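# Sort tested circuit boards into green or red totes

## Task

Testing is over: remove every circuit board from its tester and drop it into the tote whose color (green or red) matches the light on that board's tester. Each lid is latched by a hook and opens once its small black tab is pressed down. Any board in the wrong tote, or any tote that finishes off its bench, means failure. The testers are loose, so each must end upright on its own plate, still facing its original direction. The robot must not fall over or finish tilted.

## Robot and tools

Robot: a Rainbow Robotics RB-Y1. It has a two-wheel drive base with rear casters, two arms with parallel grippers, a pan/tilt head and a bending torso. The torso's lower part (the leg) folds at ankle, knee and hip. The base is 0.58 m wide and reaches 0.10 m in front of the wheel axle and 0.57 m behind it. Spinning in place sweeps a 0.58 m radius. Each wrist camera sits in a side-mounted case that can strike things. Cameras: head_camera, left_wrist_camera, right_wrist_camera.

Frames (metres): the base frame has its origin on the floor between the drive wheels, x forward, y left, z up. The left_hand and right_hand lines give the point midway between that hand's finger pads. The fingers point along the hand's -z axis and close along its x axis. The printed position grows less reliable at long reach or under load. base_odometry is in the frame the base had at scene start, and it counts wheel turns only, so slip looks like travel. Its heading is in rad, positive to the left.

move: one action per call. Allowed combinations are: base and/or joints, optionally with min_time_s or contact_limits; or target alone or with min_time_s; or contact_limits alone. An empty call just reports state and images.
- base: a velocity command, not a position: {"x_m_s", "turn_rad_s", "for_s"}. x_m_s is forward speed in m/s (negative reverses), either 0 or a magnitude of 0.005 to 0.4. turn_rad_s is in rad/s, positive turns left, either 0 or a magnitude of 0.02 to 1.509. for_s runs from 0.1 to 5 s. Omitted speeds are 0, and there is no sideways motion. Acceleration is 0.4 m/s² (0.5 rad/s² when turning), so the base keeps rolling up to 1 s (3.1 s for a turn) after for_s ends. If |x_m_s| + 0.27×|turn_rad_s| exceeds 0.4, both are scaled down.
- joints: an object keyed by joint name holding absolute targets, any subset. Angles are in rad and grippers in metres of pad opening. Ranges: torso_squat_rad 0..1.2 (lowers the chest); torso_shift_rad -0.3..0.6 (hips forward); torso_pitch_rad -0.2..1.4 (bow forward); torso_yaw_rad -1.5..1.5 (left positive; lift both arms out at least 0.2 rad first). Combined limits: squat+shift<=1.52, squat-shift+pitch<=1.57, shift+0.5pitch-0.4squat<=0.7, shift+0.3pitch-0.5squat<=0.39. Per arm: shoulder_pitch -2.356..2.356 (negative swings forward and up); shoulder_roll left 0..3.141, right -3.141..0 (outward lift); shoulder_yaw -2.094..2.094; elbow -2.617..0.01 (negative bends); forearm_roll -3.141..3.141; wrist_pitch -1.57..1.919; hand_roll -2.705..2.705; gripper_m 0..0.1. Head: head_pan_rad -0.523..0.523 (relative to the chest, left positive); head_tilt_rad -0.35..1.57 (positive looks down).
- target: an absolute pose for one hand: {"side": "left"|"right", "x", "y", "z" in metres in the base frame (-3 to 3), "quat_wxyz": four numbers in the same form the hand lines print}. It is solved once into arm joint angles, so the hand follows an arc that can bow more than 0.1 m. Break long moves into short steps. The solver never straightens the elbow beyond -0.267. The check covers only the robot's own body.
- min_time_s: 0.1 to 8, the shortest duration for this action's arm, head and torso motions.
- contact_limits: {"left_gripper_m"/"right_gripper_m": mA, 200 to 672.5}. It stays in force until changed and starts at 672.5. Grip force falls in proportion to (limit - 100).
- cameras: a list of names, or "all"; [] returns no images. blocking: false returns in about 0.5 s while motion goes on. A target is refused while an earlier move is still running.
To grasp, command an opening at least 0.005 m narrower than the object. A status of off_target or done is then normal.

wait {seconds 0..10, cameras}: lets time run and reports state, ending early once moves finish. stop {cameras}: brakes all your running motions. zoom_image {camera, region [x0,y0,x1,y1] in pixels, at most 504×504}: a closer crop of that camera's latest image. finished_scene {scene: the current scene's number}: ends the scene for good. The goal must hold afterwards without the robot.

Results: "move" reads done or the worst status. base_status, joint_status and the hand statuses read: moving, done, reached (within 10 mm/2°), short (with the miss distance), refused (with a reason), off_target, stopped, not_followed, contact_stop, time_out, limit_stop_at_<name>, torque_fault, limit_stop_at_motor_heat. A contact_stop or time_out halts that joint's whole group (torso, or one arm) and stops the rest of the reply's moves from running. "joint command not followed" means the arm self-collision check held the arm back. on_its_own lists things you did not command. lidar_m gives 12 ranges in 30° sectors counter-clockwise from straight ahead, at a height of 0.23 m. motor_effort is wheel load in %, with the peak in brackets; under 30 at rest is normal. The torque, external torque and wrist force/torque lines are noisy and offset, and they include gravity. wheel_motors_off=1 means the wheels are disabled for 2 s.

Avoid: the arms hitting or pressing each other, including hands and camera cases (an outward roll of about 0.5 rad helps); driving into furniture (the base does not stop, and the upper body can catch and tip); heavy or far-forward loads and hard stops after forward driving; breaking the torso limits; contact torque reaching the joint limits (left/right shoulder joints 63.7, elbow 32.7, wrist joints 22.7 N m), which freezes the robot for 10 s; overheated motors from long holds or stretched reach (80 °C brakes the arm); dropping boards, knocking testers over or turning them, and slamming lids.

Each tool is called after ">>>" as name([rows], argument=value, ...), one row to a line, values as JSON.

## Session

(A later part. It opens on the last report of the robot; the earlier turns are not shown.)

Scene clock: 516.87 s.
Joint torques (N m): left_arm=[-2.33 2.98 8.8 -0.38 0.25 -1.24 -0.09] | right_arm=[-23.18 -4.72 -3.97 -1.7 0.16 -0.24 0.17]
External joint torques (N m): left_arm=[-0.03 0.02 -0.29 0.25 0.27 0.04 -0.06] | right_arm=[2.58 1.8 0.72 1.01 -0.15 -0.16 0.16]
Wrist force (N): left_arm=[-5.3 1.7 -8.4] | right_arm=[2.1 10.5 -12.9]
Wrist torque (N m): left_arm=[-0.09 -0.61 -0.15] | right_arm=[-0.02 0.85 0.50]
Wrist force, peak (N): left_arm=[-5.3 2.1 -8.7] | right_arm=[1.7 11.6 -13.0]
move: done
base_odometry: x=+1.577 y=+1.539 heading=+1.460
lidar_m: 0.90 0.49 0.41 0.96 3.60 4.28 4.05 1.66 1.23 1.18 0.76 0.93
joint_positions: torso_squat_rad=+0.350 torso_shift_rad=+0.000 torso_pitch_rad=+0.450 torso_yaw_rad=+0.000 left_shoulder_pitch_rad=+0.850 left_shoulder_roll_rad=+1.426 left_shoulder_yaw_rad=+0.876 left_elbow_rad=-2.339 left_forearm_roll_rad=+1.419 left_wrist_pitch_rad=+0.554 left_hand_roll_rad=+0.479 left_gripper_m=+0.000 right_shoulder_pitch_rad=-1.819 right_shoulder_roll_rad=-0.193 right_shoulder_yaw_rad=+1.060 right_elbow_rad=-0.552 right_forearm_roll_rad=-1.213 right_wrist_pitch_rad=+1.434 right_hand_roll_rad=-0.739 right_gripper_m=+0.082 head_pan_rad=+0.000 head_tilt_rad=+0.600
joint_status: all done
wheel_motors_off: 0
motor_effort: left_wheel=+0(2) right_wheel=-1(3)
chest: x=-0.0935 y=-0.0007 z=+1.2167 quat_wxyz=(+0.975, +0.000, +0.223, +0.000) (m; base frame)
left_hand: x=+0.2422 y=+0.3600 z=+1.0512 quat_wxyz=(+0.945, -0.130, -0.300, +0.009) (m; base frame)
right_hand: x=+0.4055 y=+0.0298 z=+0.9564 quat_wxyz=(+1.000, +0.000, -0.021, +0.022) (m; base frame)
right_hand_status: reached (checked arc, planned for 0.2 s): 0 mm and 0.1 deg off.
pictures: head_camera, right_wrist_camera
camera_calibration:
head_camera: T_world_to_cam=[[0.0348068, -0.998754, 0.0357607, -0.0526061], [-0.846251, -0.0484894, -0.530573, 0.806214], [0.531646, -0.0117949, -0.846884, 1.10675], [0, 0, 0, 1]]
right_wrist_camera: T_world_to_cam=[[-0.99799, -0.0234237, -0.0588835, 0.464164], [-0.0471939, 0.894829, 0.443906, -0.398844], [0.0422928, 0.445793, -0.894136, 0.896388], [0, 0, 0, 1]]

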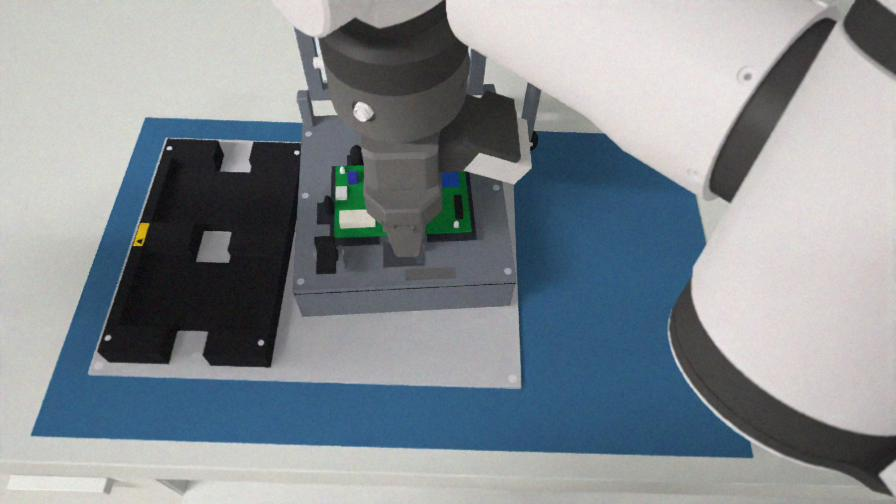

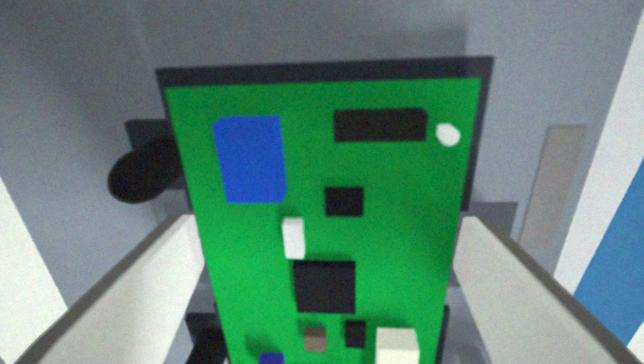

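>>> move(joints={"right_gripper_m":0.06}, contact_limits={"right_gripper_m":350}, cameras=["right_wrist_camera","head_camera"])

>>> zoom_image(camera="head_camera", region=[280, 120, 520, 320])

Scene clock: 522.30 s.
Joint torques (N m): left_arm=[-2.44 3 8.66 -0.43 0.26 -1.22 -0.17] | right_arm=[-22.7 -4.6 -3.82 -2 -0.67 1.07 0.11]
External joint torques (N m): left_arm=[-0.14 0.05 -0.43 0.2 0.28 0.06 -0.13] | right_arm=[3.07 1.92 0.86 0.72 -0.97 1.16 0.11]
Wrist force (N): left_arm=[-5.3 1.7 -8.5] | right_arm=[9.2 10.9 -14.2]
Wrist torque (N m): left_arm=[-0.11 -0.62 -0.14] | right_arm=[0.01 0.67 0.72]
Wrist force, peak (N): left_arm=[-5.5 2.1 -8.6] | right_arm=[11.3 11.5 -14.7]
move: off_target
base_odometry: x=+1.577 y=+1.539 heading=+1.460
lidar_m: 0.89 0.48 0.41 0.96 3.59 4.28 4.05 1.65 1.23 1.18 0.77 0.93
joint_positions: torso_squat_rad=+0.350 torso_shift_rad=+0.000 torso_pitch_rad=+0.450 torso_yaw_rad=+0.000 left_shoulder_pitch_rad=+0.850 left_shoulder_roll_rad=+1.426 left_shoulder_yaw_rad=+0.876 left_elbow_rad=-2.339 left_forearm_roll_rad=+1.419 left_wrist_pitch_rad=+0.554 left_hand_roll_rad=+0.479 left_gripper_m=+0.000 right_shoulder_pitch_rad=-1.819 right_shoulder_roll_rad=-0.193 right_shoulder_yaw_rad=+1.060 right_elbow_rad=-0.552 right_forearm_roll_rad=-1.213 right_wrist_pitch_rad=+1.433 right_hand_roll_rad=-0.739 right_gripper_m=+0.071 head_pan_rad=+0.000 head_tilt_rad=+0.600
joint_status: right_gripper_m off_target (ended at +0.071, target +0.060)
wheel_motors_off: 0
motor_effort: left_wheel=+1(3) right_wheel=-1(3)
contact_limits: right_gripper_m 350 mA
chest: x=-0.0935 y=-0.0007 z=+1.2167 quat_wxyz=(+0.975, +0.000, +0.223, +0.000) (m; base frame)
left_hand: x=+0.2422 y=+0.3600 z=+1.0512 quat_wxyz=(+0.945, -0.130, -0.300, +0.009) (m; base frame)
right_hand: x=+0.4057 y=+0.0298 z=+0.9564 quat_wxyz=(+1.000, +0.000, -0.021, +0.022) (m; base frame)
pictures: head_camera, right_wrist_camera
camera_calibration:
head_camera: T_world_to_cam=[[0.0348085, -0.998754, 0.0357593, -0.0526053], [-0.846273, -0.0484896, -0.530539, 0.806198], [0.531612, -0.0117949, -0.846906, 1.10675], [0, 0, 0, 1]]
right_wrist_camera: T_world_to_cam=[[-0.997962, -0.0234389, -0.0593553, 0.464766], [-0.0474206, 0.894795, 0.443952, -0.398816], [0.0427051, 0.445862, -0.894082, 0.896182], [0, 0, 0, 1]]

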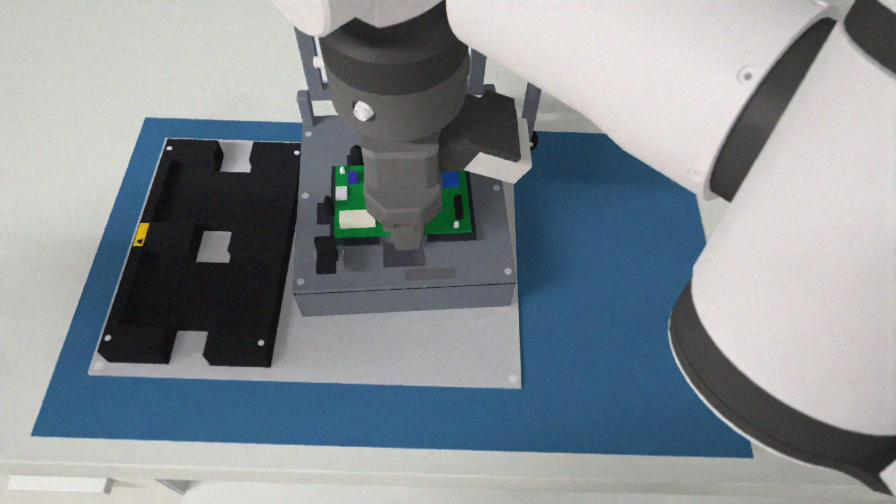

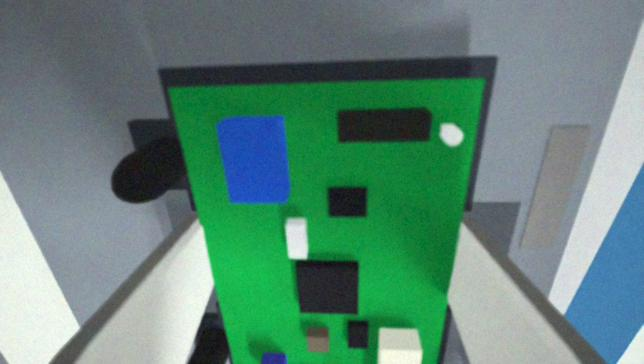

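Scaled by 2.100 from the camera's 896x504 image, which has a finer 1280x720 frame.

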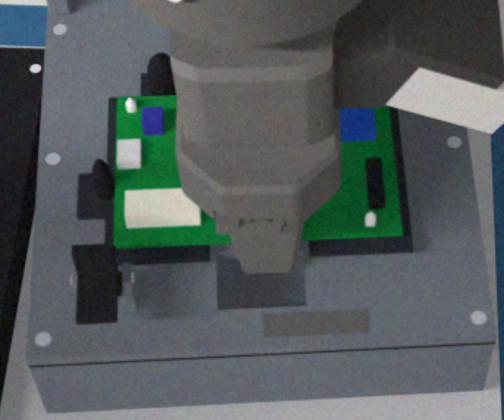

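>>> move(contact_limits={"right_gripper_m":600}, cameras=[])

>>> move(target={"side":"right","x":0.404,"y":0.03,"z":0.98,"quat_wxyz":[0.9995,0,-0.02,0.022]}, min_time_s=1.5, cameras=["right_wrist_camera"])

>>> move(target={"side":"right","x":0.385,"y":0.03,"z":1.08,"quat_wxyz":[0.9995,0,-0.02,0.022]}, min_time_s=2, cameras=["head_camera","right_wrist_camera"])

Scene clock: 527.90 s.
Wrist force, peak (N): left_arm=[-5.4 1.7 -8.8] | right_arm=[10.3 11.2 -14.3]
wheel_motors_off: 0
motor_effort: left_wheel=+0(2) right_wheel=-1(2)
contact_limits: right_gripper_m 600 mA
pictures: none

Scene clock: 529.73 s.
Wrist force, peak (N): left_arm=[-5.2 1.8 -9.0] | right_arm=[7.8 19.4 -20.4]
move: done
joint_status: all done
wheel_motors_off: 0
motor_effort: left_wheel=+2(2) right_wheel=-2(3)
contact_limits: right_gripper_m 600 mA
right_hand_status: reached (checked arc, planned for 1.5 s): 1 mm and 0.1 deg off.
pictures: right_wrist_camera
camera_calibration:
right_wrist_camera: T_world_to_cam=[[-0.998115, -0.0255881, -0.0557809, 0.46084], [-0.0477254, 0.895058, 0.443388, -0.409538], [0.0385817, 0.445214, -0.894592, 0.918847], [0, 0, 0, 1]]

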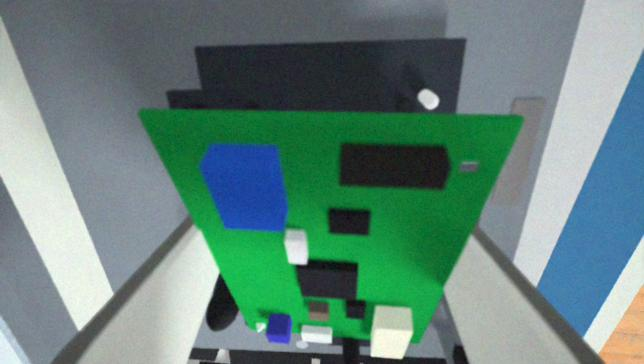

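Scene clock: 532.07 s.
Joint torques (N m): left_arm=[-2.33 2.7 8.54 -0.41 0.3 -1.38 -0.11] | right_arm=[-24.01 -8.84 -8.45 -2.37 -0.15 0.12 -0.23]
External joint torques (N m): left_arm=[-0.04 -0.25 -0.55 0.22 0.32 -0.1 -0.08] | right_arm=[1.53 -1.23 -0.86 -0.04 -0.46 0.17 -0.24]
Wrist force (N): left_arm=[-5.2 1.7 -8.5] | right_arm=[2.0 11.1 -13.0]
Wrist torque (N m): left_arm=[-0.09 -0.59 -0.14] | right_arm=[-0.08 0.85 0.51]
Wrist force, peak (N): left_arm=[-5.4 1.7 -8.8] | right_arm=[6.1 12.3 -31.3]
move: done
base_odometry: x=+1.577 y=+1.539 heading=+1.460
lidar_m: 0.89 0.48 0.41 0.94 3.59 4.28 4.05 1.65 1.23 1.18 0.77 0.93
joint_positions: torso_squat_rad=+0.350 torso_shift_rad=+0.000 torso_pitch_rad=+0.450 torso_yaw_rad=+0.000 left_shoulder_pitch_rad=+0.850 left_shoulder_roll_rad=+1.426 left_shoulder_yaw_rad=+0.876 left_elbow_rad=-2.339 left_forearm_roll_rad=+1.419 left_wrist_pitch_rad=+0.554 left_hand_roll_rad=+0.479 left_gripper_m=+0.000 right_shoulder_pitch_rad=-1.944 right_shoulder_roll_rad=-0.388 right_shoulder_yaw_rad=+0.977 right_elbow_rad=-0.941 right_forearm_roll_rad=-1.304 right_wrist_pitch_rad=+1.722 right_hand_roll_rad=-0.948 right_gripper_m=+0.060 head_pan_rad=+0.000 head_tilt_rad=+0.600
joint_status: all done
wheel_motors_off: 0
on_its_own: right_gripper_m moved -0.010 to your old target +0.060
motor_effort: left_wheel=+1(3) right_wheel=-1(3)
contact_limits: right_gripper_m 600 mA
chest: x=-0.0935 y=-0.0007 z=+1.2167 quat_wxyz=(+0.975, +0.000, +0.223, +0.000) (m; base frame)
left_hand: x=+0.2422 y=+0.3601 z=+1.0511 quat_wxyz=(+0.945, -0.131, -0.300, +0.009) (m; base frame)
right_hand: x=+0.3848 y=+0.0300 z=+1.0801 quat_wxyz=(+1.000, -0.001, -0.019, +0.022) (m; base frame)
right_hand_status: reached (checked arc, planned for 2.0 s): 0 mm and 0.2 deg off.
pictures: head_camera, right_wrist_camera
camera_calibration:
head_camera: T_world_to_cam=[[0.0348652, -0.99875, 0.0358284, -0.052626], [-0.846278, -0.0485742, -0.530523, 0.806161], [0.5316, -0.011824, -0.846913, 1.10677], [0, 0, 0, 1]]
right_wrist_camera: T_world_to_cam=[[-0.998194, -0.0243332, -0.0549229, 0.446593], [-0.0461556, 0.89585, 0.441952, -0.45322], [0.0384486, 0.443689, -0.895356, 1.01063], [0, 0, 0, 1]]

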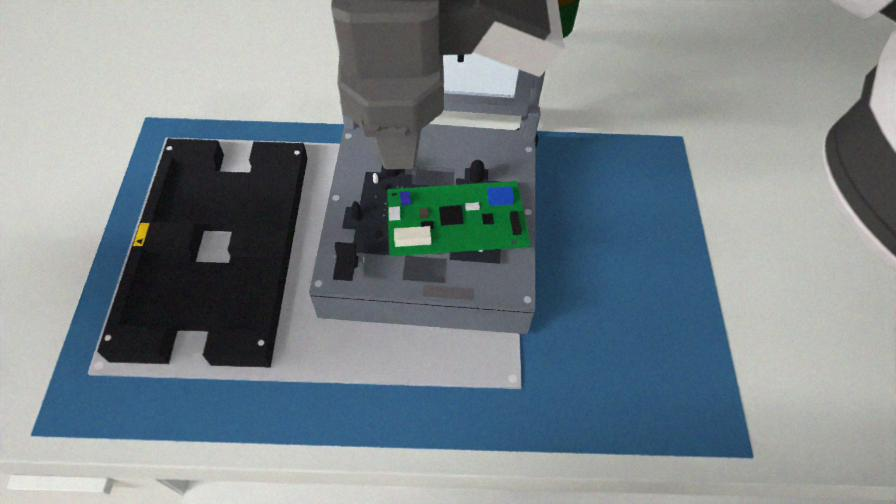

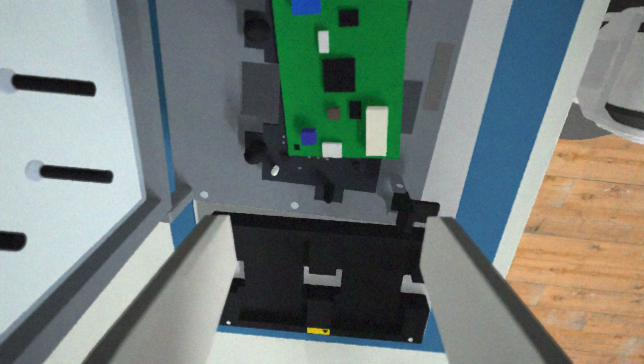

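>>> zoom_image(camera="head_camera", region=[300, 100, 560, 350])

>>> zoom_image(camera="right_wrist_camera", region=[180, 0, 480, 250])

Scaled by 1.938 from the camera's 896x504 image, which has a finer 1280x720 frame.

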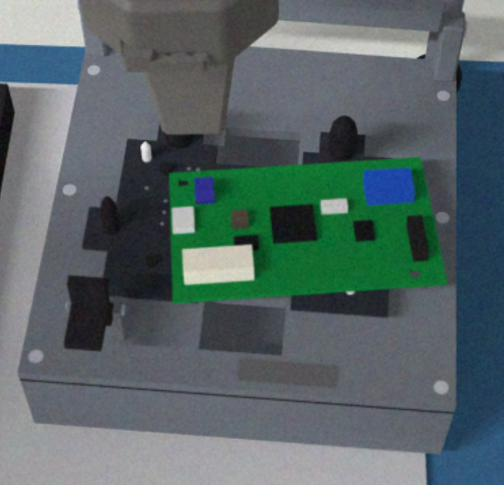

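Scaled by 1.680 from the camera's 644x364 image, which has a finer 1265x715 frame.

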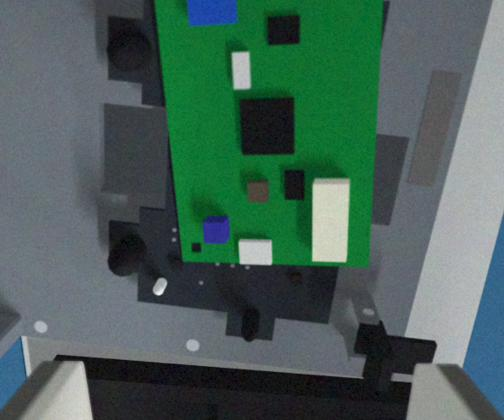

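>>> move(joints={"right_gripper_m":0.086}, cameras=[])

>>> move(target={"side":"right","x":0.386,"y":0.009,"z":1.0,"quat_wxyz":[0.9995,0,-0.02,0.022]}, cameras=["head_camera","right_wrist_camera"])

>>> zoom_image(camera="head_camera", region=[300, 120, 540, 320])

Scene clock: 566.63 s.
Wrist force, peak (N): left_arm=[-5.3 1.8 -8.8] | right_arm=[1.8 10.9 -13.5]
move: done
joint_status: all done
wheel_motors_off: 0
motor_effort: left_wheel=+2(2) right_wheel=+0(3)
contact_limits: right_gripper_m 600 mA
pictures: none

Scene clock: 567.43 s.
Joint torques (N m): left_arm=[-2.37 2.82 8.87 -0.34 0.25 -1.25 -0.12] | right_arm=[-24.21 -7.73 -7.9 -2.88 0.19 -0.01 -0.19]
External joint torques (N m): left_arm=[-0.08 -0.14 -0.22 0.29 0.27 0.03 -0.09] | right_arm=[0.99 -1.03 0.11 -0.14 -0.12 0.04 -0.2]
Wrist force (N): left_arm=[-5.1 2.0 -8.3] | right_arm=[2.0 10.6 -13.2]
Wrist torque (N m): left_arm=[-0.12 -0.59 -0.13] | right_arm=[-0.01 0.84 0.50]
Wrist force, peak (N): left_arm=[-5.2 1.8 -8.7] | right_arm=[1.8 10.8 -14.1]
move: done
base_odometry: x=+1.577 y=+1.539 heading=+1.460
lidar_m: 0.89 0.49 0.41 0.96 3.59 4.27 4.05 1.66 1.23 1.18 0.77 0.93
joint_positions: torso_squat_rad=+0.350 torso_shift_rad=+0.000 torso_pitch_rad=+0.450 torso_yaw_rad=+0.000 left_shoulder_pitch_rad=+0.850 left_shoulder_roll_rad=+1.426 left_shoulder_yaw_rad=+0.876 left_elbow_rad=-2.339 left_forearm_roll_rad=+1.419 left_wrist_pitch_rad=+0.554 left_hand_roll_rad=+0.479 left_gripper_m=+0.000 right_shoulder_pitch_rad=-1.775 right_shoulder_roll_rad=-0.417 right_shoulder_yaw_rad=+1.035 right_elbow_rad=-1.011 right_forearm_roll_rad=-1.235 right_wrist_pitch_rad=+1.585 right_hand_roll_rad=-0.943 right_gripper_m=+0.086 head_pan_rad=+0.000 head_tilt_rad=+0.600
joint_status: all done
wheel_motors_off: 0
motor_effort: left_wheel=+0(2) right_wheel=+0(3)
contact_limits: right_gripper_m 600 mA
chest: x=-0.0935 y=-0.0007 z=+1.2167 quat_wxyz=(+0.975, +0.000, +0.223, +0.000) (m; base frame)
left_hand: x=+0.2422 y=+0.3600 z=+1.0511 quat_wxyz=(+0.945, -0.130, -0.300, +0.009) (m; base frame)
right_hand: x=+0.3859 y=+0.0090 z=+1.0000 quat_wxyz=(+1.000, +0.000, -0.020, +0.022) (m; base frame)
right_hand_status: reached (checked arc, planned for 0.5 s): 0 mm and 0.0 deg off.
pictures: head_camera, right_wrist_camera
camera_calibration:
head_camera: T_world_to_cam=[[0.034817, -0.998754, 0.0357444, -0.0525902], [-0.846294, -0.0484884, -0.530505, 0.806153], [0.531578, -0.0117797, -0.846928, 1.10677], [0, 0, 0, 1]]
right_wrist_camera: T_world_to_cam=[[-0.998092, -0.0237792, -0.0569758, 0.44485], [-0.046647, 0.895, 0.44362, -0.400482], [0.0404444, 0.445432, -0.894402, 0.946455], [0, 0, 0, 1]]

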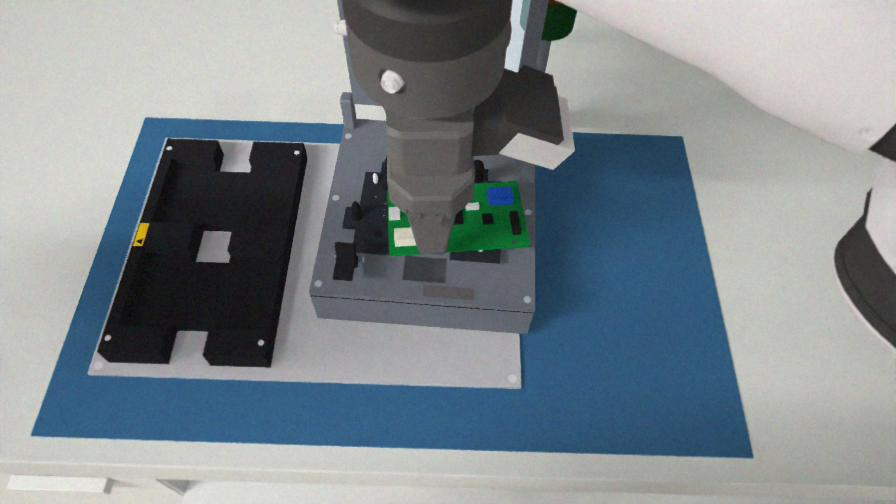

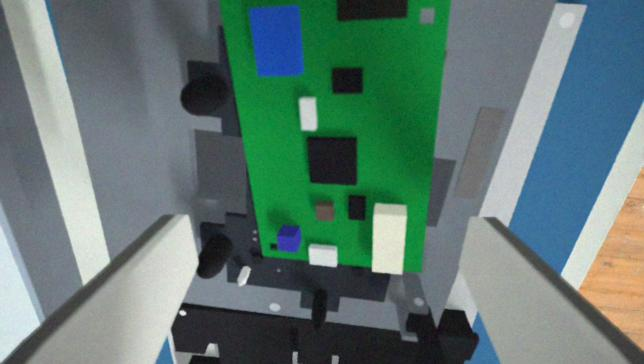

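Scaled by 2.100 from the camera's 896x504 image, which has a finer 1280x720 frame.

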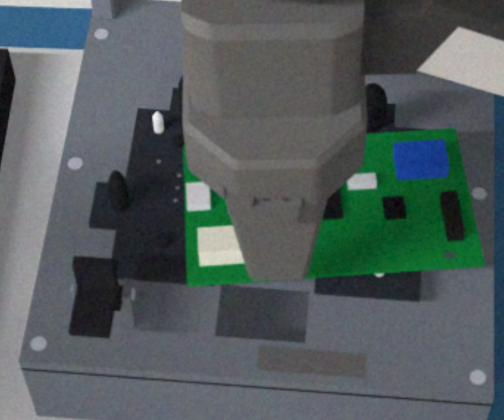

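>>> move(target={"side":"right","x":0.382,"y":0.01,"z":0.972,"quat_wxyz":[0.9995,0,-0.02,0.022]}, cameras=["head_camera","right_wrist_camera"])

>>> zoom_image(camera="head_camera", region=[300, 120, 540, 320])

>>> zoom_image(camera="right_wrist_camera", region=[120, 100, 540, 364])

Scene clock: 575.60 s.
Joint torques (N m): left_arm=[-2.3 2.76 8.92 -0.41 0.24 -1.17 -0.11] | right_arm=[-23.51 -4.65 -7.52 -2.18 0.22 -0.07 -0.1]
External joint torques (N m): left_arm=[0 -0.2 -0.16 0.22 0.26 0.11 -0.08] | right_arm=[1.45 1.65 0.38 0.7 -0.09 -0.02 -0.1]
Wrist force (N): left_arm=[-5.3 1.8 -8.7] | right_arm=[2.0 10.4 -13.2]
Wrist torque (N m): left_arm=[-0.12 -0.61 -0.13] | right_arm=[-0.02 0.83 0.51]
Wrist force, peak (N): left_arm=[-5.2 1.6 -8.8] | right_arm=[1.8 10.9 -14.3]
move: done
base_odometry: x=+1.577 y=+1.539 heading=+1.460
lidar_m: 0.89 0.47 0.41 0.95 3.60 4.28 4.05 1.65 1.23 1.18 0.77 0.94
joint_positions: torso_squat_rad=+0.350 torso_shift_rad=+0.000 torso_pitch_rad=+0.450 torso_yaw_rad=+0.000 left_shoulder_pitch_rad=+0.850 left_shoulder_roll_rad=+1.426 left_shoulder_yaw_rad=+0.876 left_elbow_rad=-2.339 left_forearm_roll_rad=+1.419 left_wrist_pitch_rad=+0.554 left_hand_roll_rad=+0.479 left_gripper_m=+0.000 right_shoulder_pitch_rad=-1.730 right_shoulder_roll_rad=-0.397 right_shoulder_yaw_rad=+1.059 right_elbow_rad=-1.001 right_forearm_roll_rad=-1.208 right_wrist_pitch_rad=+1.533 right_hand_roll_rad=-0.945 right_gripper_m=+0.086 head_pan_rad=+0.000 head_tilt_rad=+0.600
joint_status: all done
wheel_motors_off: 0
motor_effort: left_wheel=+1(3) right_wheel=+0(2)
contact_limits: right_gripper_m 600 mA
chest: x=-0.0935 y=-0.0007 z=+1.2167 quat_wxyz=(+0.975, +0.000, +0.223, +0.000) (m; base frame)
left_hand: x=+0.2422 y=+0.3600 z=+1.0512 quat_wxyz=(+0.945, -0.130, -0.300, +0.009) (m; base frame)
right_hand: x=+0.3821 y=+0.0099 z=+0.9722 quat_wxyz=(+1.000, +0.000, -0.020, +0.022) (m; base frame)
right_hand_status: reached (checked arc, planned for 0.2 s): 0 mm and 0.0 deg off.
pictures: head_camera, right_wrist_camera
camera_calibration:
head_camera: T_world_to_cam=[[0.0348079, -0.998754, 0.0357599, -0.0526043], [-0.846278, -0.0484893, -0.530529, 0.806169], [0.531602, -0.0117962, -0.846912, 1.10676], [0, 0, 0, 1]]
right_wrist_camera: T_world_to_cam=[[-0.998071, -0.0235056, -0.0574636, 0.4399], [-0.046612, 0.895083, 0.443456, -0.388924], [0.041011, 0.445279, -0.894452, 0.921192], [0, 0, 0, 1]]

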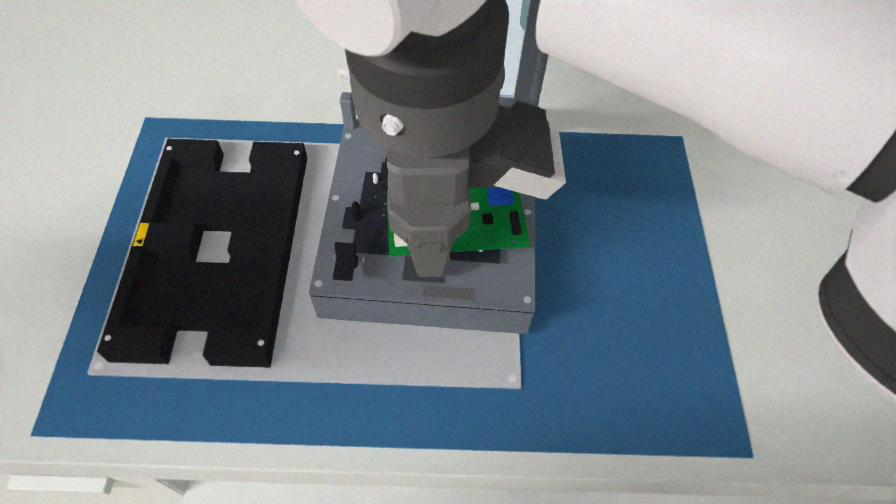

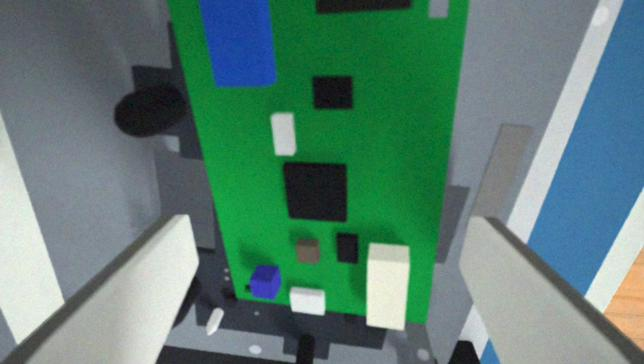

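Scaled by 2.100 from the camera's 896x504 image, which has a finer 1280x720 frame.

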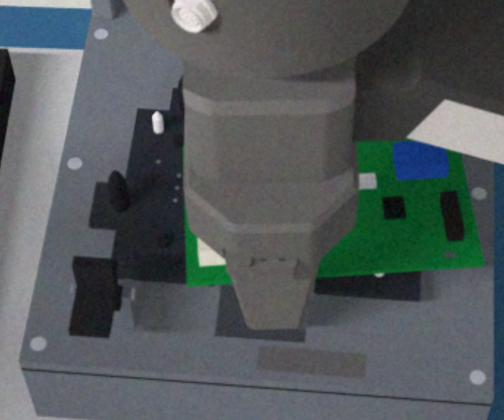

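Scaled by 1.200 from the camera's 644x364 image, which has a finer 1265x715 frame.

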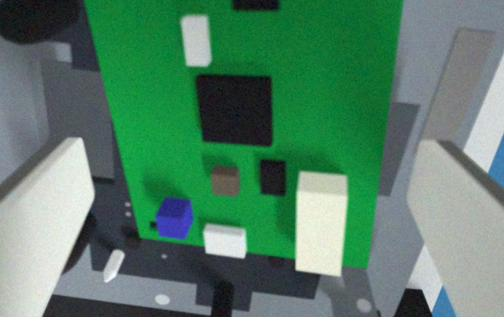

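>>> move(joints={"right_gripper_m":0.077}, cameras=[])

>>> move(target={"side":"right","x":0.383,"y":0.01,"z":0.966,"quat_wxyz":[0.9995,0,-0.02,0.022]}, cameras=[])

>>> move(target={"side":"right","x":0.383,"y":0.01,"z":0.962,"quat_wxyz":[0.9995,0,-0.02,0.022]}, cameras=["head_camera","right_wrist_camera"])

>>> zoom_image(camera="head_camera", region=[300, 120, 540, 320])

>>> zoom_image(camera="right_wrist_camera", region=[120, 100, 540, 364])

Scene clock: 587.77 s.
Wrist force, peak (N): left_arm=[-5.5 2.0 -8.7] | right_arm=[2.1 10.8 -13.4]
move: done
joint_status: all done
wheel_motors_off: 0
motor_effort: left_wheel=+0(3) right_wheel=-1(3)
contact_limits: right_gripper_m 600 mA
pictures: none

Scene clock: 588.33 s.
Wrist force, peak (N): left_arm=[-5.2 1.5 -8.8] | right_arm=[1.6 11.4 -13.6]
move: done
joint_status: all done
wheel_motors_off: 0
motor_effort: left_wheel=+2(2) right_wheel=-1(4)
contact_limits: right_gripper_m 600 mA
right_hand_status: reached (checked arc, planned for 0.2 s): 0 mm and 0.0 deg off.
pictures: none

Scene clock: 588.87 s.
Joint torques (N m): left_arm=[-2.23 2.84 8.86 -0.41 0.24 -1.29 -0.09] | right_arm=[-22.61 -4.12 -7.34 -2.11 0.14 -0.16 0.06]
External joint torques (N m): left_arm=[0.06 -0.11 -0.23 0.22 0.26 -0.01 -0.06] | right_arm=[2.35 2.08 0.37 0.82 -0.17 -0.11 0.06]
Wrist force (N): left_arm=[-5.4 1.8 -8.4] | right_arm=[1.9 10.7 -13.1]
Wrist torque (N m): left_arm=[-0.11 -0.63 -0.13] | right_arm=[-0.06 0.84 0.51]
Wrist force, peak (N): left_arm=[-5.3 1.7 -8.7] | right_arm=[1.5 10.4 -14.5]
move: done
base_odometry: x=+1.577 y=+1.539 heading=+1.460
lidar_m: 0.89 0.48 0.42 0.95 3.60 4.27 4.05 1.65 1.23 1.18 0.77 0.94
joint_positions: torso_squat_rad=+0.350 torso_shift_rad=+0.000 torso_pitch_rad=+0.450 torso_yaw_rad=+0.000 left_shoulder_pitch_rad=+0.850 left_shoulder_roll_rad=+1.426 left_shoulder_yaw_rad=+0.876 left_elbow_rad=-2.339 left_forearm_roll_rad=+1.419 left_wrist_pitch_rad=+0.554 left_hand_roll_rad=+0.479 left_gripper_m=+0.000 right_shoulder_pitch_rad=-1.719 right_shoulder_roll_rad=-0.383 right_shoulder_yaw_rad=+1.067 right_elbow_rad=-0.973 right_forearm_roll_rad=-1.199 right_wrist_pitch_rad=+1.511 right_hand_roll_rad=-0.931 right_gripper_m=+0.077 head_pan_rad=+0.000 head_tilt_rad=+0.600
joint_status: all done
wheel_motors_off: 0
motor_effort: left_wheel=+2(2) right_wheel=-1(3)
contact_limits: right_gripper_m 600 mA
chest: x=-0.0935 y=-0.0007 z=+1.2167 quat_wxyz=(+0.975, +0.000, +0.223, +0.000) (m; base frame)
left_hand: x=+0.2422 y=+0.3600 z=+1.0512 quat_wxyz=(+0.945, -0.130, -0.300, +0.009) (m; base frame)
right_hand: x=+0.3832 y=+0.0099 z=+0.9623 quat_wxyz=(+1.000, +0.000, -0.020, +0.022) (m; base frame)
right_hand_status: reached (checked arc, planned for 0.1 s): 0 mm and 0.0 deg off.
pictures: head_camera, right_wrist_camera
camera_calibration:
head_camera: T_world_to_cam=[[0.0347995, -0.998754, 0.0357642, -0.0526102], [-0.84627, -0.0484846, -0.530544, 0.806182], [0.531617, -0.0118035, -0.846903, 1.10676], [0, 0, 0, 1]]
right_wrist_camera: T_world_to_cam=[[-0.998069, -0.0234491, -0.0575146, 0.440454], [-0.0465828, 0.895099, 0.443428, -0.384463], [0.0410833, 0.445251, -0.894463, 0.912297], [0, 0, 0, 1]]

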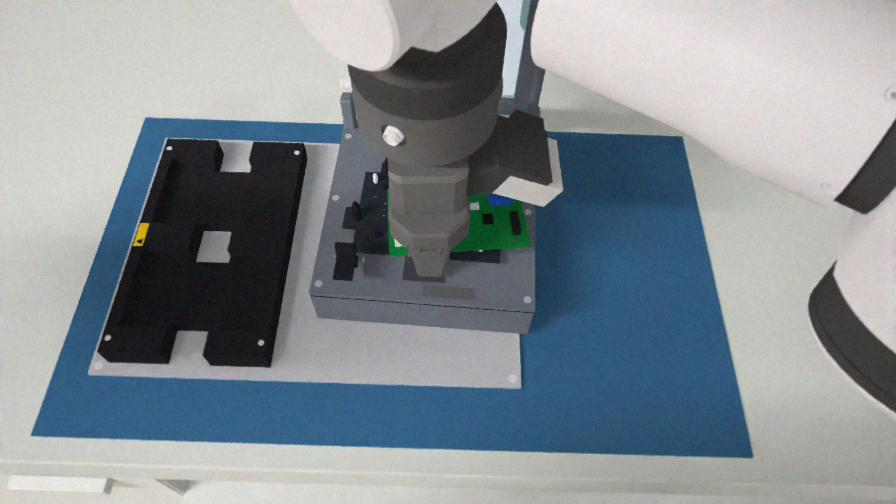

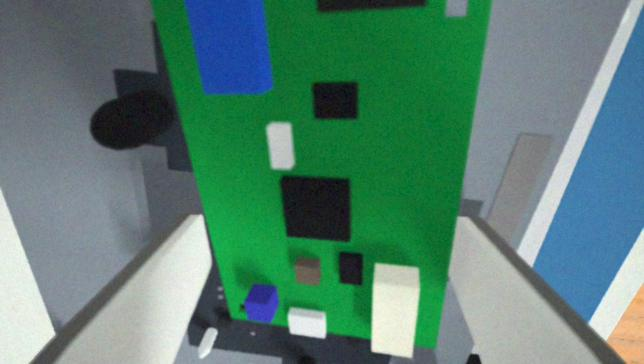

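Scaled by 2.100 from the camera's 896x504 image, which has a finer 1280x720 frame.

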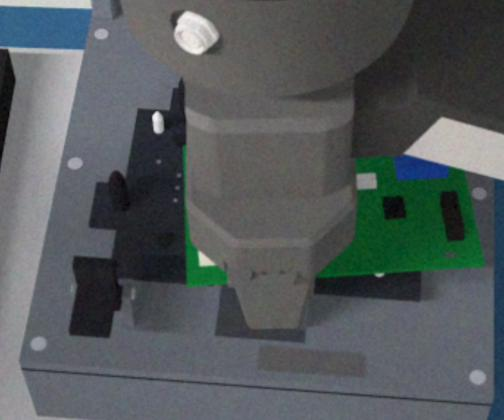

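Scaled by 1.200 from the camera's 644x364 image, which has a finer 1265x715 frame.

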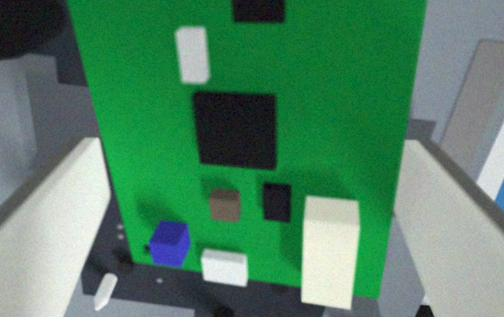

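>>> move(target={"side":"right","x":0.383,"y":0.01,"z":0.958,"quat_wxyz":[0.9995,0,-0.02,0.022]}, cameras=[])

>>> move(joints={"right_gripper_m":0.05}, contact_limits={"right_gripper_m":672.5}, cameras=["right_wrist_camera"])

>>> move(target={"side":"right","x":0.382,"y":0.01,"z":1.0,"quat_wxyz":[0.9995,0,-0.02,0.022]}, min_time_s=1.5, cameras=["head_camera","right_wrist_camera"])

Scene clock: 600.53 s.
Wrist force, peak (N): left_arm=[-5.5 1.8 -8.6] | right_arm=[1.9 11.1 -13.3]
move: done
joint_status: all done
wheel_motors_off: 0
motor_effort: left_wheel=+1(2) right_wheel=-1(2)
contact_limits: right_gripper_m 600 mA
right_hand_status: reached (checked arc, planned for 0.1 s): 1 mm and 0.1 deg off.
pictures: none

Scene clock: 601.30 s.
Wrist force, peak (N): left_arm=[-5.2 1.5 -8.8] | right_arm=[10.6 9.4 2.7]
move: off_target
joint_status: right_gripper_m off_target (ended at +0.069, target +0.050)
wheel_motors_off: 0
motor_effort: left_wheel=+0(2) right_wheel=-2(3)
contact_limits: right_gripper_m 672.5 mA
pictures: right_wrist_camera
camera_calibration:
right_wrist_camera: T_world_to_cam=[[-0.997906, -0.0233607, -0.0603225, 0.443544], [-0.0477778, 0.894829, 0.443846, -0.38328], [0.0436097, 0.445798, -0.894071, 0.908397], [0, 0, 0, 1]]

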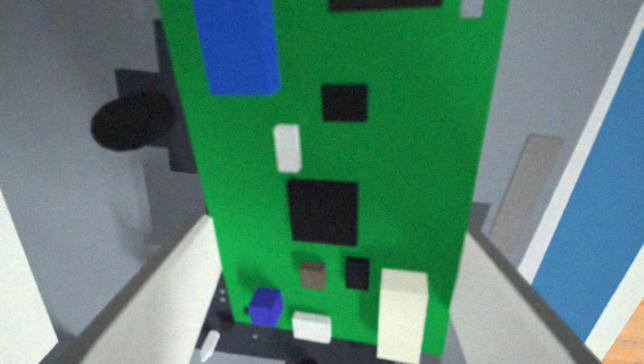

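Scene clock: 603.13 s.
Joint torques (N m): left_arm=[-2.45 2.83 8.63 -0.41 0.25 -1.24 -0.08] | right_arm=[-24.33 -7.88 -9.13 -2.83 -0.16 0.12 -0.33]
External joint torques (N m): left_arm=[-0.16 -0.13 -0.46 0.22 0.26 0.04 -0.05] | right_arm=[0.75 -1.25 -0.98 -0.08 -0.47 0.17 -0.34]
Wrist force (N): left_arm=[-5.2 1.8 -8.5] | right_arm=[1.6 10.7 -13.2]
Wrist torque (N m): left_arm=[-0.10 -0.60 -0.15] | right_arm=[-0.01 0.79 0.51]
Wrist force, peak (N): left_arm=[-5.4 1.8 -8.6] | right_arm=[2.2 10.9 -13.6]
move: done
base_odometry: x=+1.577 y=+1.539 heading=+1.460
lidar_m: 0.89 0.48 0.42 0.95 3.59 4.28 4.05 1.65 1.23 1.18 0.77 0.94
joint_positions: torso_squat_rad=+0.350 torso_shift_rad=+0.000 torso_pitch_rad=+0.450 torso_yaw_rad=+0.000 left_shoulder_pitch_rad=+0.850 left_shoulder_roll_rad=+1.426 left_shoulder_yaw_rad=+0.876 left_elbow_rad=-2.339 left_forearm_roll_rad=+1.419 left_wrist_pitch_rad=+0.554 left_hand_roll_rad=+0.479 left_gripper_m=+0.000 right_shoulder_pitch_rad=-1.769 right_shoulder_roll_rad=-0.421 right_shoulder_yaw_rad=+1.037 right_elbow_rad=-1.035 right_forearm_roll_rad=-1.235 right_wrist_pitch_rad=+1.589 right_hand_roll_rad=-0.960 right_gripper_m=+0.069 head_pan_rad=+0.000 head_tilt_rad=+0.600
joint_status: all done
wheel_motors_off: 0
motor_effort: left_wheel=+0(2) right_wheel=-2(3)
contact_limits: right_gripper_m 672.5 mA
chest: x=-0.0936 y=-0.0008 z=+1.2167 quat_wxyz=(+0.975, +0.000, +0.223, +0.000) (m; base frame)
left_hand: x=+0.2421 y=+0.3600 z=+1.0513 quat_wxyz=(+0.945, -0.130, -0.300, +0.009) (m; base frame)
right_hand: x=+0.3820 y=+0.0101 z=+0.9997 quat_wxyz=(+1.000, +0.000, -0.020, +0.022) (m; base frame)
right_hand_status: reached (checked arc, planned for 1.5 s): 0 mm and 0.1 deg off.
pictures: head_camera, right_wrist_camera
camera_calibration:
head_camera: T_world_to_cam=[[0.0347486, -0.998757, 0.0357488, -0.0526201], [-0.846157, -0.0484359, -0.530729, 0.806333], [0.5318, -0.011807, -0.846788, 1.10671], [0, 0, 0, 1]]
right_wrist_camera: T_world_to_cam=[[-0.998124, -0.0242071, -0.0562344, 0.440201], [-0.0466725, 0.895303, 0.443006, -0.400877], [0.0396229, 0.4448, -0.894753, 0.946522], [0, 0, 0, 1]]

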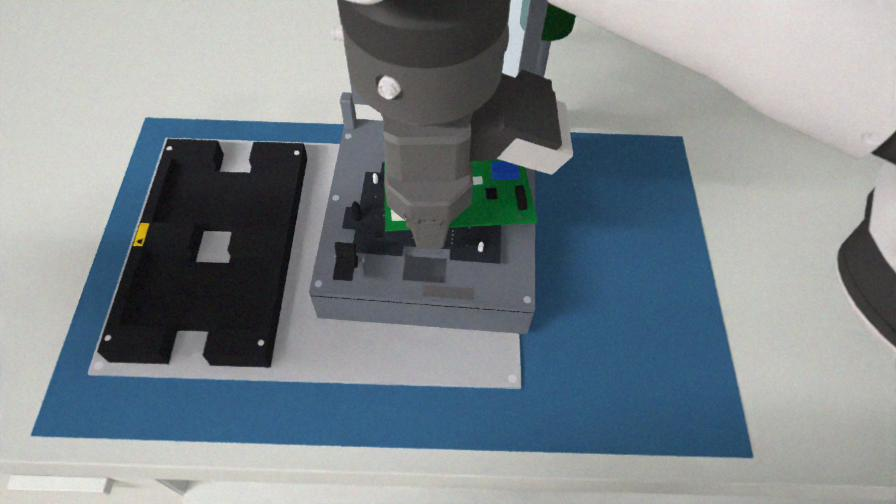

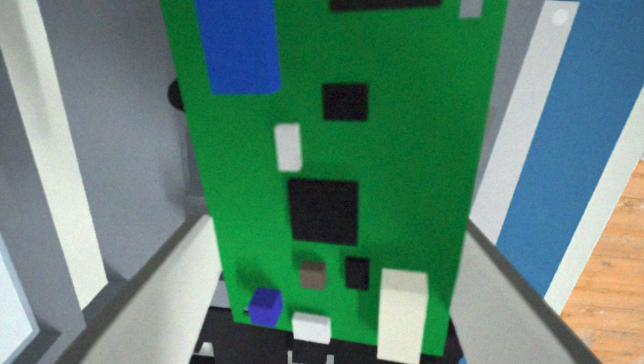

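>>> move(target={"side":"right","x":0.37,"y":0.01,"z":1.06,"quat_wxyz":[0.9995,0,-0.02,0.022]}, min_time_s=1.5, cameras=[])

>>> move(target={"side":"right","x":0.26,"y":-0.15,"z":1.08,"quat_wxyz":[0.9995,0,-0.02,0.022]}, min_time_s=2, cameras=["head_camera","right_wrist_camera"])

>>> zoom_image(camera="head_camera", region=[250, 80, 600, 400])

Scene clock: 611.60 s.
Wrist force, peak (N): left_arm=[-5.4 1.5 -8.8] | right_arm=[1.9 11.0 -13.9]
move: done
joint_status: all done
wheel_motors_off: 0
motor_effort: left_wheel=+1(2) right_wheel=-1(3)
contact_limits: right_gripper_m 672.5 mA
right_hand_status: reached (checked arc, planned for 1.5 s): 0 mm and 0.1 deg off.
pictures: none

Scene clock: 613.93 s.
Joint torques (N m): left_arm=[-2.37 2.75 8.76 -0.42 0.23 -1.26 -0.08] | right_arm=[-15.15 -8.47 -11.06 -0.55 -0.03 0.1 -0.14]
External joint torques (N m): left_arm=[-0.07 -0.21 -0.33 0.21 0.25 0.02 -0.05] | right_arm=[2.2 -0.31 -0.95 -0.24 -0.33 0.09 -0.15]
Wrist force (N): left_arm=[-5.1 1.7 -8.4] | right_arm=[1.8 10.8 -13.5]
Wrist torque (N m): left_arm=[-0.11 -0.60 -0.13] | right_arm=[-0.06 0.80 0.53]
Wrist force, peak (N): left_arm=[-5.2 1.9 -8.8] | right_arm=[2.0 10.9 -13.9]
move: done
base_odometry: x=+1.577 y=+1.539 heading=+1.460
lidar_m: 0.89 0.47 0.42 0.96 3.60 4.28 4.06 1.65 1.22 1.18 0.77 0.94
joint_positions: torso_squat_rad=+0.350 torso_shift_rad=+0.000 torso_pitch_rad=+0.450 torso_yaw_rad=+0.000 left_shoulder_pitch_rad=+0.850 left_shoulder_roll_rad=+1.426 left_shoulder_yaw_rad=+0.876 left_elbow_rad=-2.339 left_forearm_roll_rad=+1.419 left_wrist_pitch_rad=+0.554 left_hand_roll_rad=+0.479 left_gripper_m=+0.000 right_shoulder_pitch_rad=-1.565 right_shoulder_roll_rad=-1.153 right_shoulder_yaw_rad=+0.873 right_elbow_rad=-2.095 right_forearm_roll_rad=-1.530 right_wrist_pitch_rad=+1.736 right_hand_roll_rad=-1.288 right_gripper_m=+0.069 head_pan_rad=+0.000 head_tilt_rad=+0.600
joint_status: all done
wheel_motors_off: 0
motor_effort: left_wheel=+0(2) right_wheel=+0(3)
contact_limits: right_gripper_m 672.5 mA
chest: x=-0.0935 y=-0.0007 z=+1.2167 quat_wxyz=(+0.975, +0.000, +0.223, +0.000) (m; base frame)
left_hand: x=+0.2422 y=+0.3600 z=+1.0512 quat_wxyz=(+0.945, -0.130, -0.300, +0.009) (m; base frame)
right_hand: x=+0.2595 y=-0.1496 z=+1.0800 quat_wxyz=(+1.000, -0.007, -0.017, +0.024) (m; base frame)
right_hand_status: reached (checked arc, planned for 2.0 s): 1 mm and 0.9 deg off.
pictures: head_camera, right_wrist_camera
camera_calibration:
head_camera: T_world_to_cam=[[0.0347737, -0.998754, 0.0357859, -0.052635], [-0.846196, -0.048476, -0.530662, 0.806284], [0.531736, -0.0118287, -0.846828, 1.10673], [0, 0, 0, 1]]
right_wrist_camera: T_world_to_cam=[[-0.998357, -0.0272323, -0.0504218, 0.311922], [-0.0463508, 0.901133, 0.431057, -0.285505], [0.0336981, 0.432686, -0.900915, 1.10069], [0, 0, 0, 1]]

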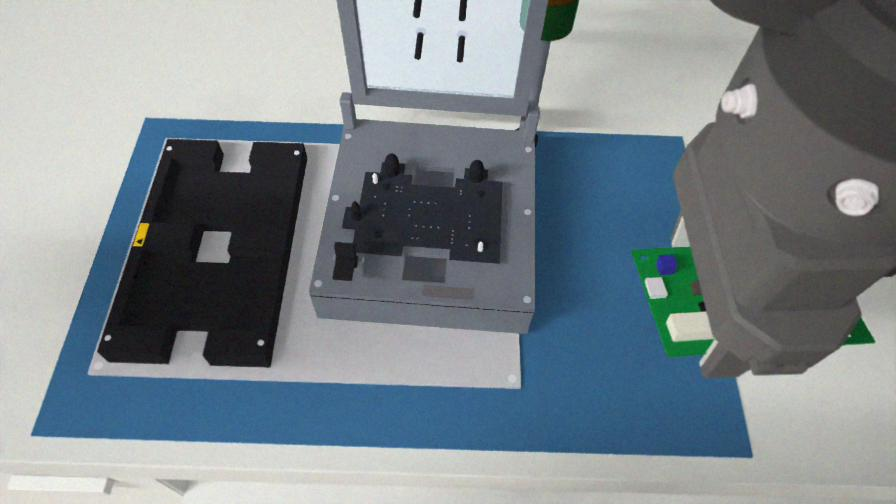

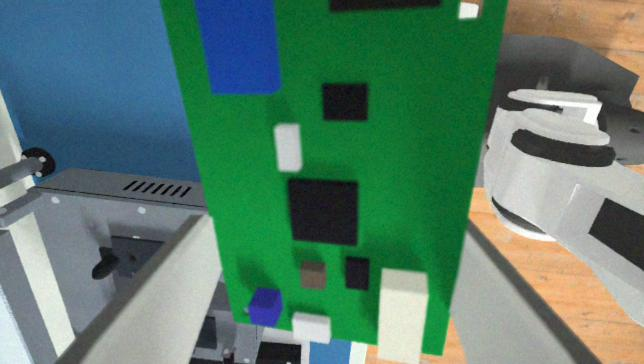

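Scaled by 1.440 from the camera's 896x504 image, which has a finer 1280x720 frame.

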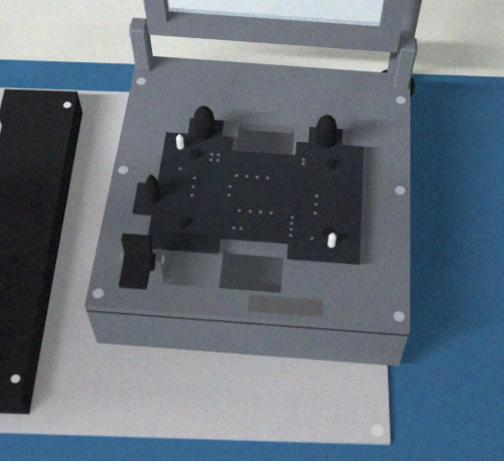

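>>> move(target={"side":"right","x":0.2,"y":-0.38,"z":1.1,"quat_wxyz":[0.9995,0,-0.02,0.022]}, min_time_s=2, cameras=[])

>>> move(target={"side":"left","x":0.33,"y":0.05,"z":1.1,"quat_wxyz":[0.7071,0,0,0.7071]}, cameras=["head_camera"])

Scene clock: 641.73 s.
Wrist force, peak (N): left_arm=[-5.2 2.1 -8.9] | right_arm=[1.8 11.1 -14.1]
move: done
joint_status: all done
wheel_motors_off: 0
motor_effort: left_wheel=+1(2) right_wheel=-1(3)
contact_limits: right_gripper_m 672.5 mA
right_hand_status: reached (checked arc, planned for 2.0 s): 0 mm and 0.1 deg off.
pictures: none

Scene clock: 644.20 s.
Joint torques (N m): left_arm=[-18.58 -6.37 7.35 5.35 0.14 0.14 -0.27] | right_arm=[-5.24 -14.26 -8.17 3.19 -0.1 -0.13 -0.12]
External joint torques (N m): left_arm=[1.43 0.09 -0.31 0.2 0.04 0.2 -0.27] | right_arm=[1.4 -0.39 0.49 -0.39 -0.38 -0.03 -0.13]
Wrist force (N): left_arm=[-1.6 0.2 -9.4] | right_arm=[1.8 10.6 -13.5]
Wrist torque (N m): left_arm=[-0.05 -0.40 -0.18] | right_arm=[-0.02 0.83 0.53]
Wrist force, peak (N): left_arm=[-6.9 1.5 -8.8] | right_arm=[2.3 11.1 -13.5]
move: done
base_odometry: x=+1.577 y=+1.539 heading=+1.460
lidar_m: 0.89 0.48 0.42 0.95 3.59 4.28 4.05 1.65 1.21 1.18 0.77 0.93
joint_positions: torso_squat_rad=+0.350 torso_shift_rad=+0.000 torso_pitch_rad=+0.450 torso_yaw_rad=+0.000 left_shoulder_pitch_rad=+0.626 left_shoulder_roll_rad=+3.016 left_shoulder_yaw_rad=+1.137 left_elbow_rad=-1.546 left_forearm_roll_rad=+2.197 left_wrist_pitch_rad=+1.138 left_hand_roll_rad=+2.610 left_gripper_m=+0.000 right_shoulder_pitch_rad=-1.143 right_shoulder_roll_rad=-2.185 right_shoulder_yaw_rad=+0.893 right_elbow_rad=-2.192 right_forearm_roll_rad=-1.911 right_wrist_pitch_rad=+1.133 right_hand_roll_rad=-0.442 right_gripper_m=+0.069 head_pan_rad=+0.000 head_tilt_rad=+0.600
joint_status: all done
wheel_motors_off: 0
motor_effort: left_wheel=+1(3) right_wheel=-1(3)
contact_limits: right_gripper_m 672.5 mA
chest: x=-0.0935 y=-0.0007 z=+1.2167 quat_wxyz=(+0.975, +0.000, +0.223, +0.000) (m; base frame)
left_hand: x=+0.3293 y=+0.0497 z=+1.1002 quat_wxyz=(+0.707, -0.003, +0.000, +0.707) (m; base frame)
left_hand_status: reached (checked arc, planned for 1.9 s): 1 mm and 0.3 deg off.
right_hand: x=+0.2003 y=-0.3800 z=+1.1002 quat_wxyz=(+1.000, -0.001, -0.020, +0.022) (m; base frame)
pictures: head_camera
camera_calibration:
head_camera: T_world_to_cam=[[0.0347894, -0.998752, 0.0358365, -0.052667], [-0.846257, -0.0485147, -0.530561, 0.806205], [0.531637, -0.011869, -0.846889, 1.10675], [0, 0, 0, 1]]

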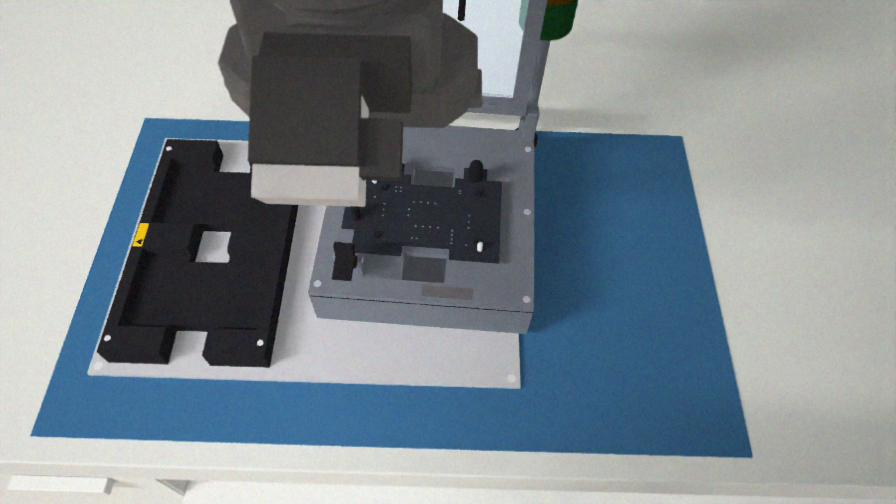

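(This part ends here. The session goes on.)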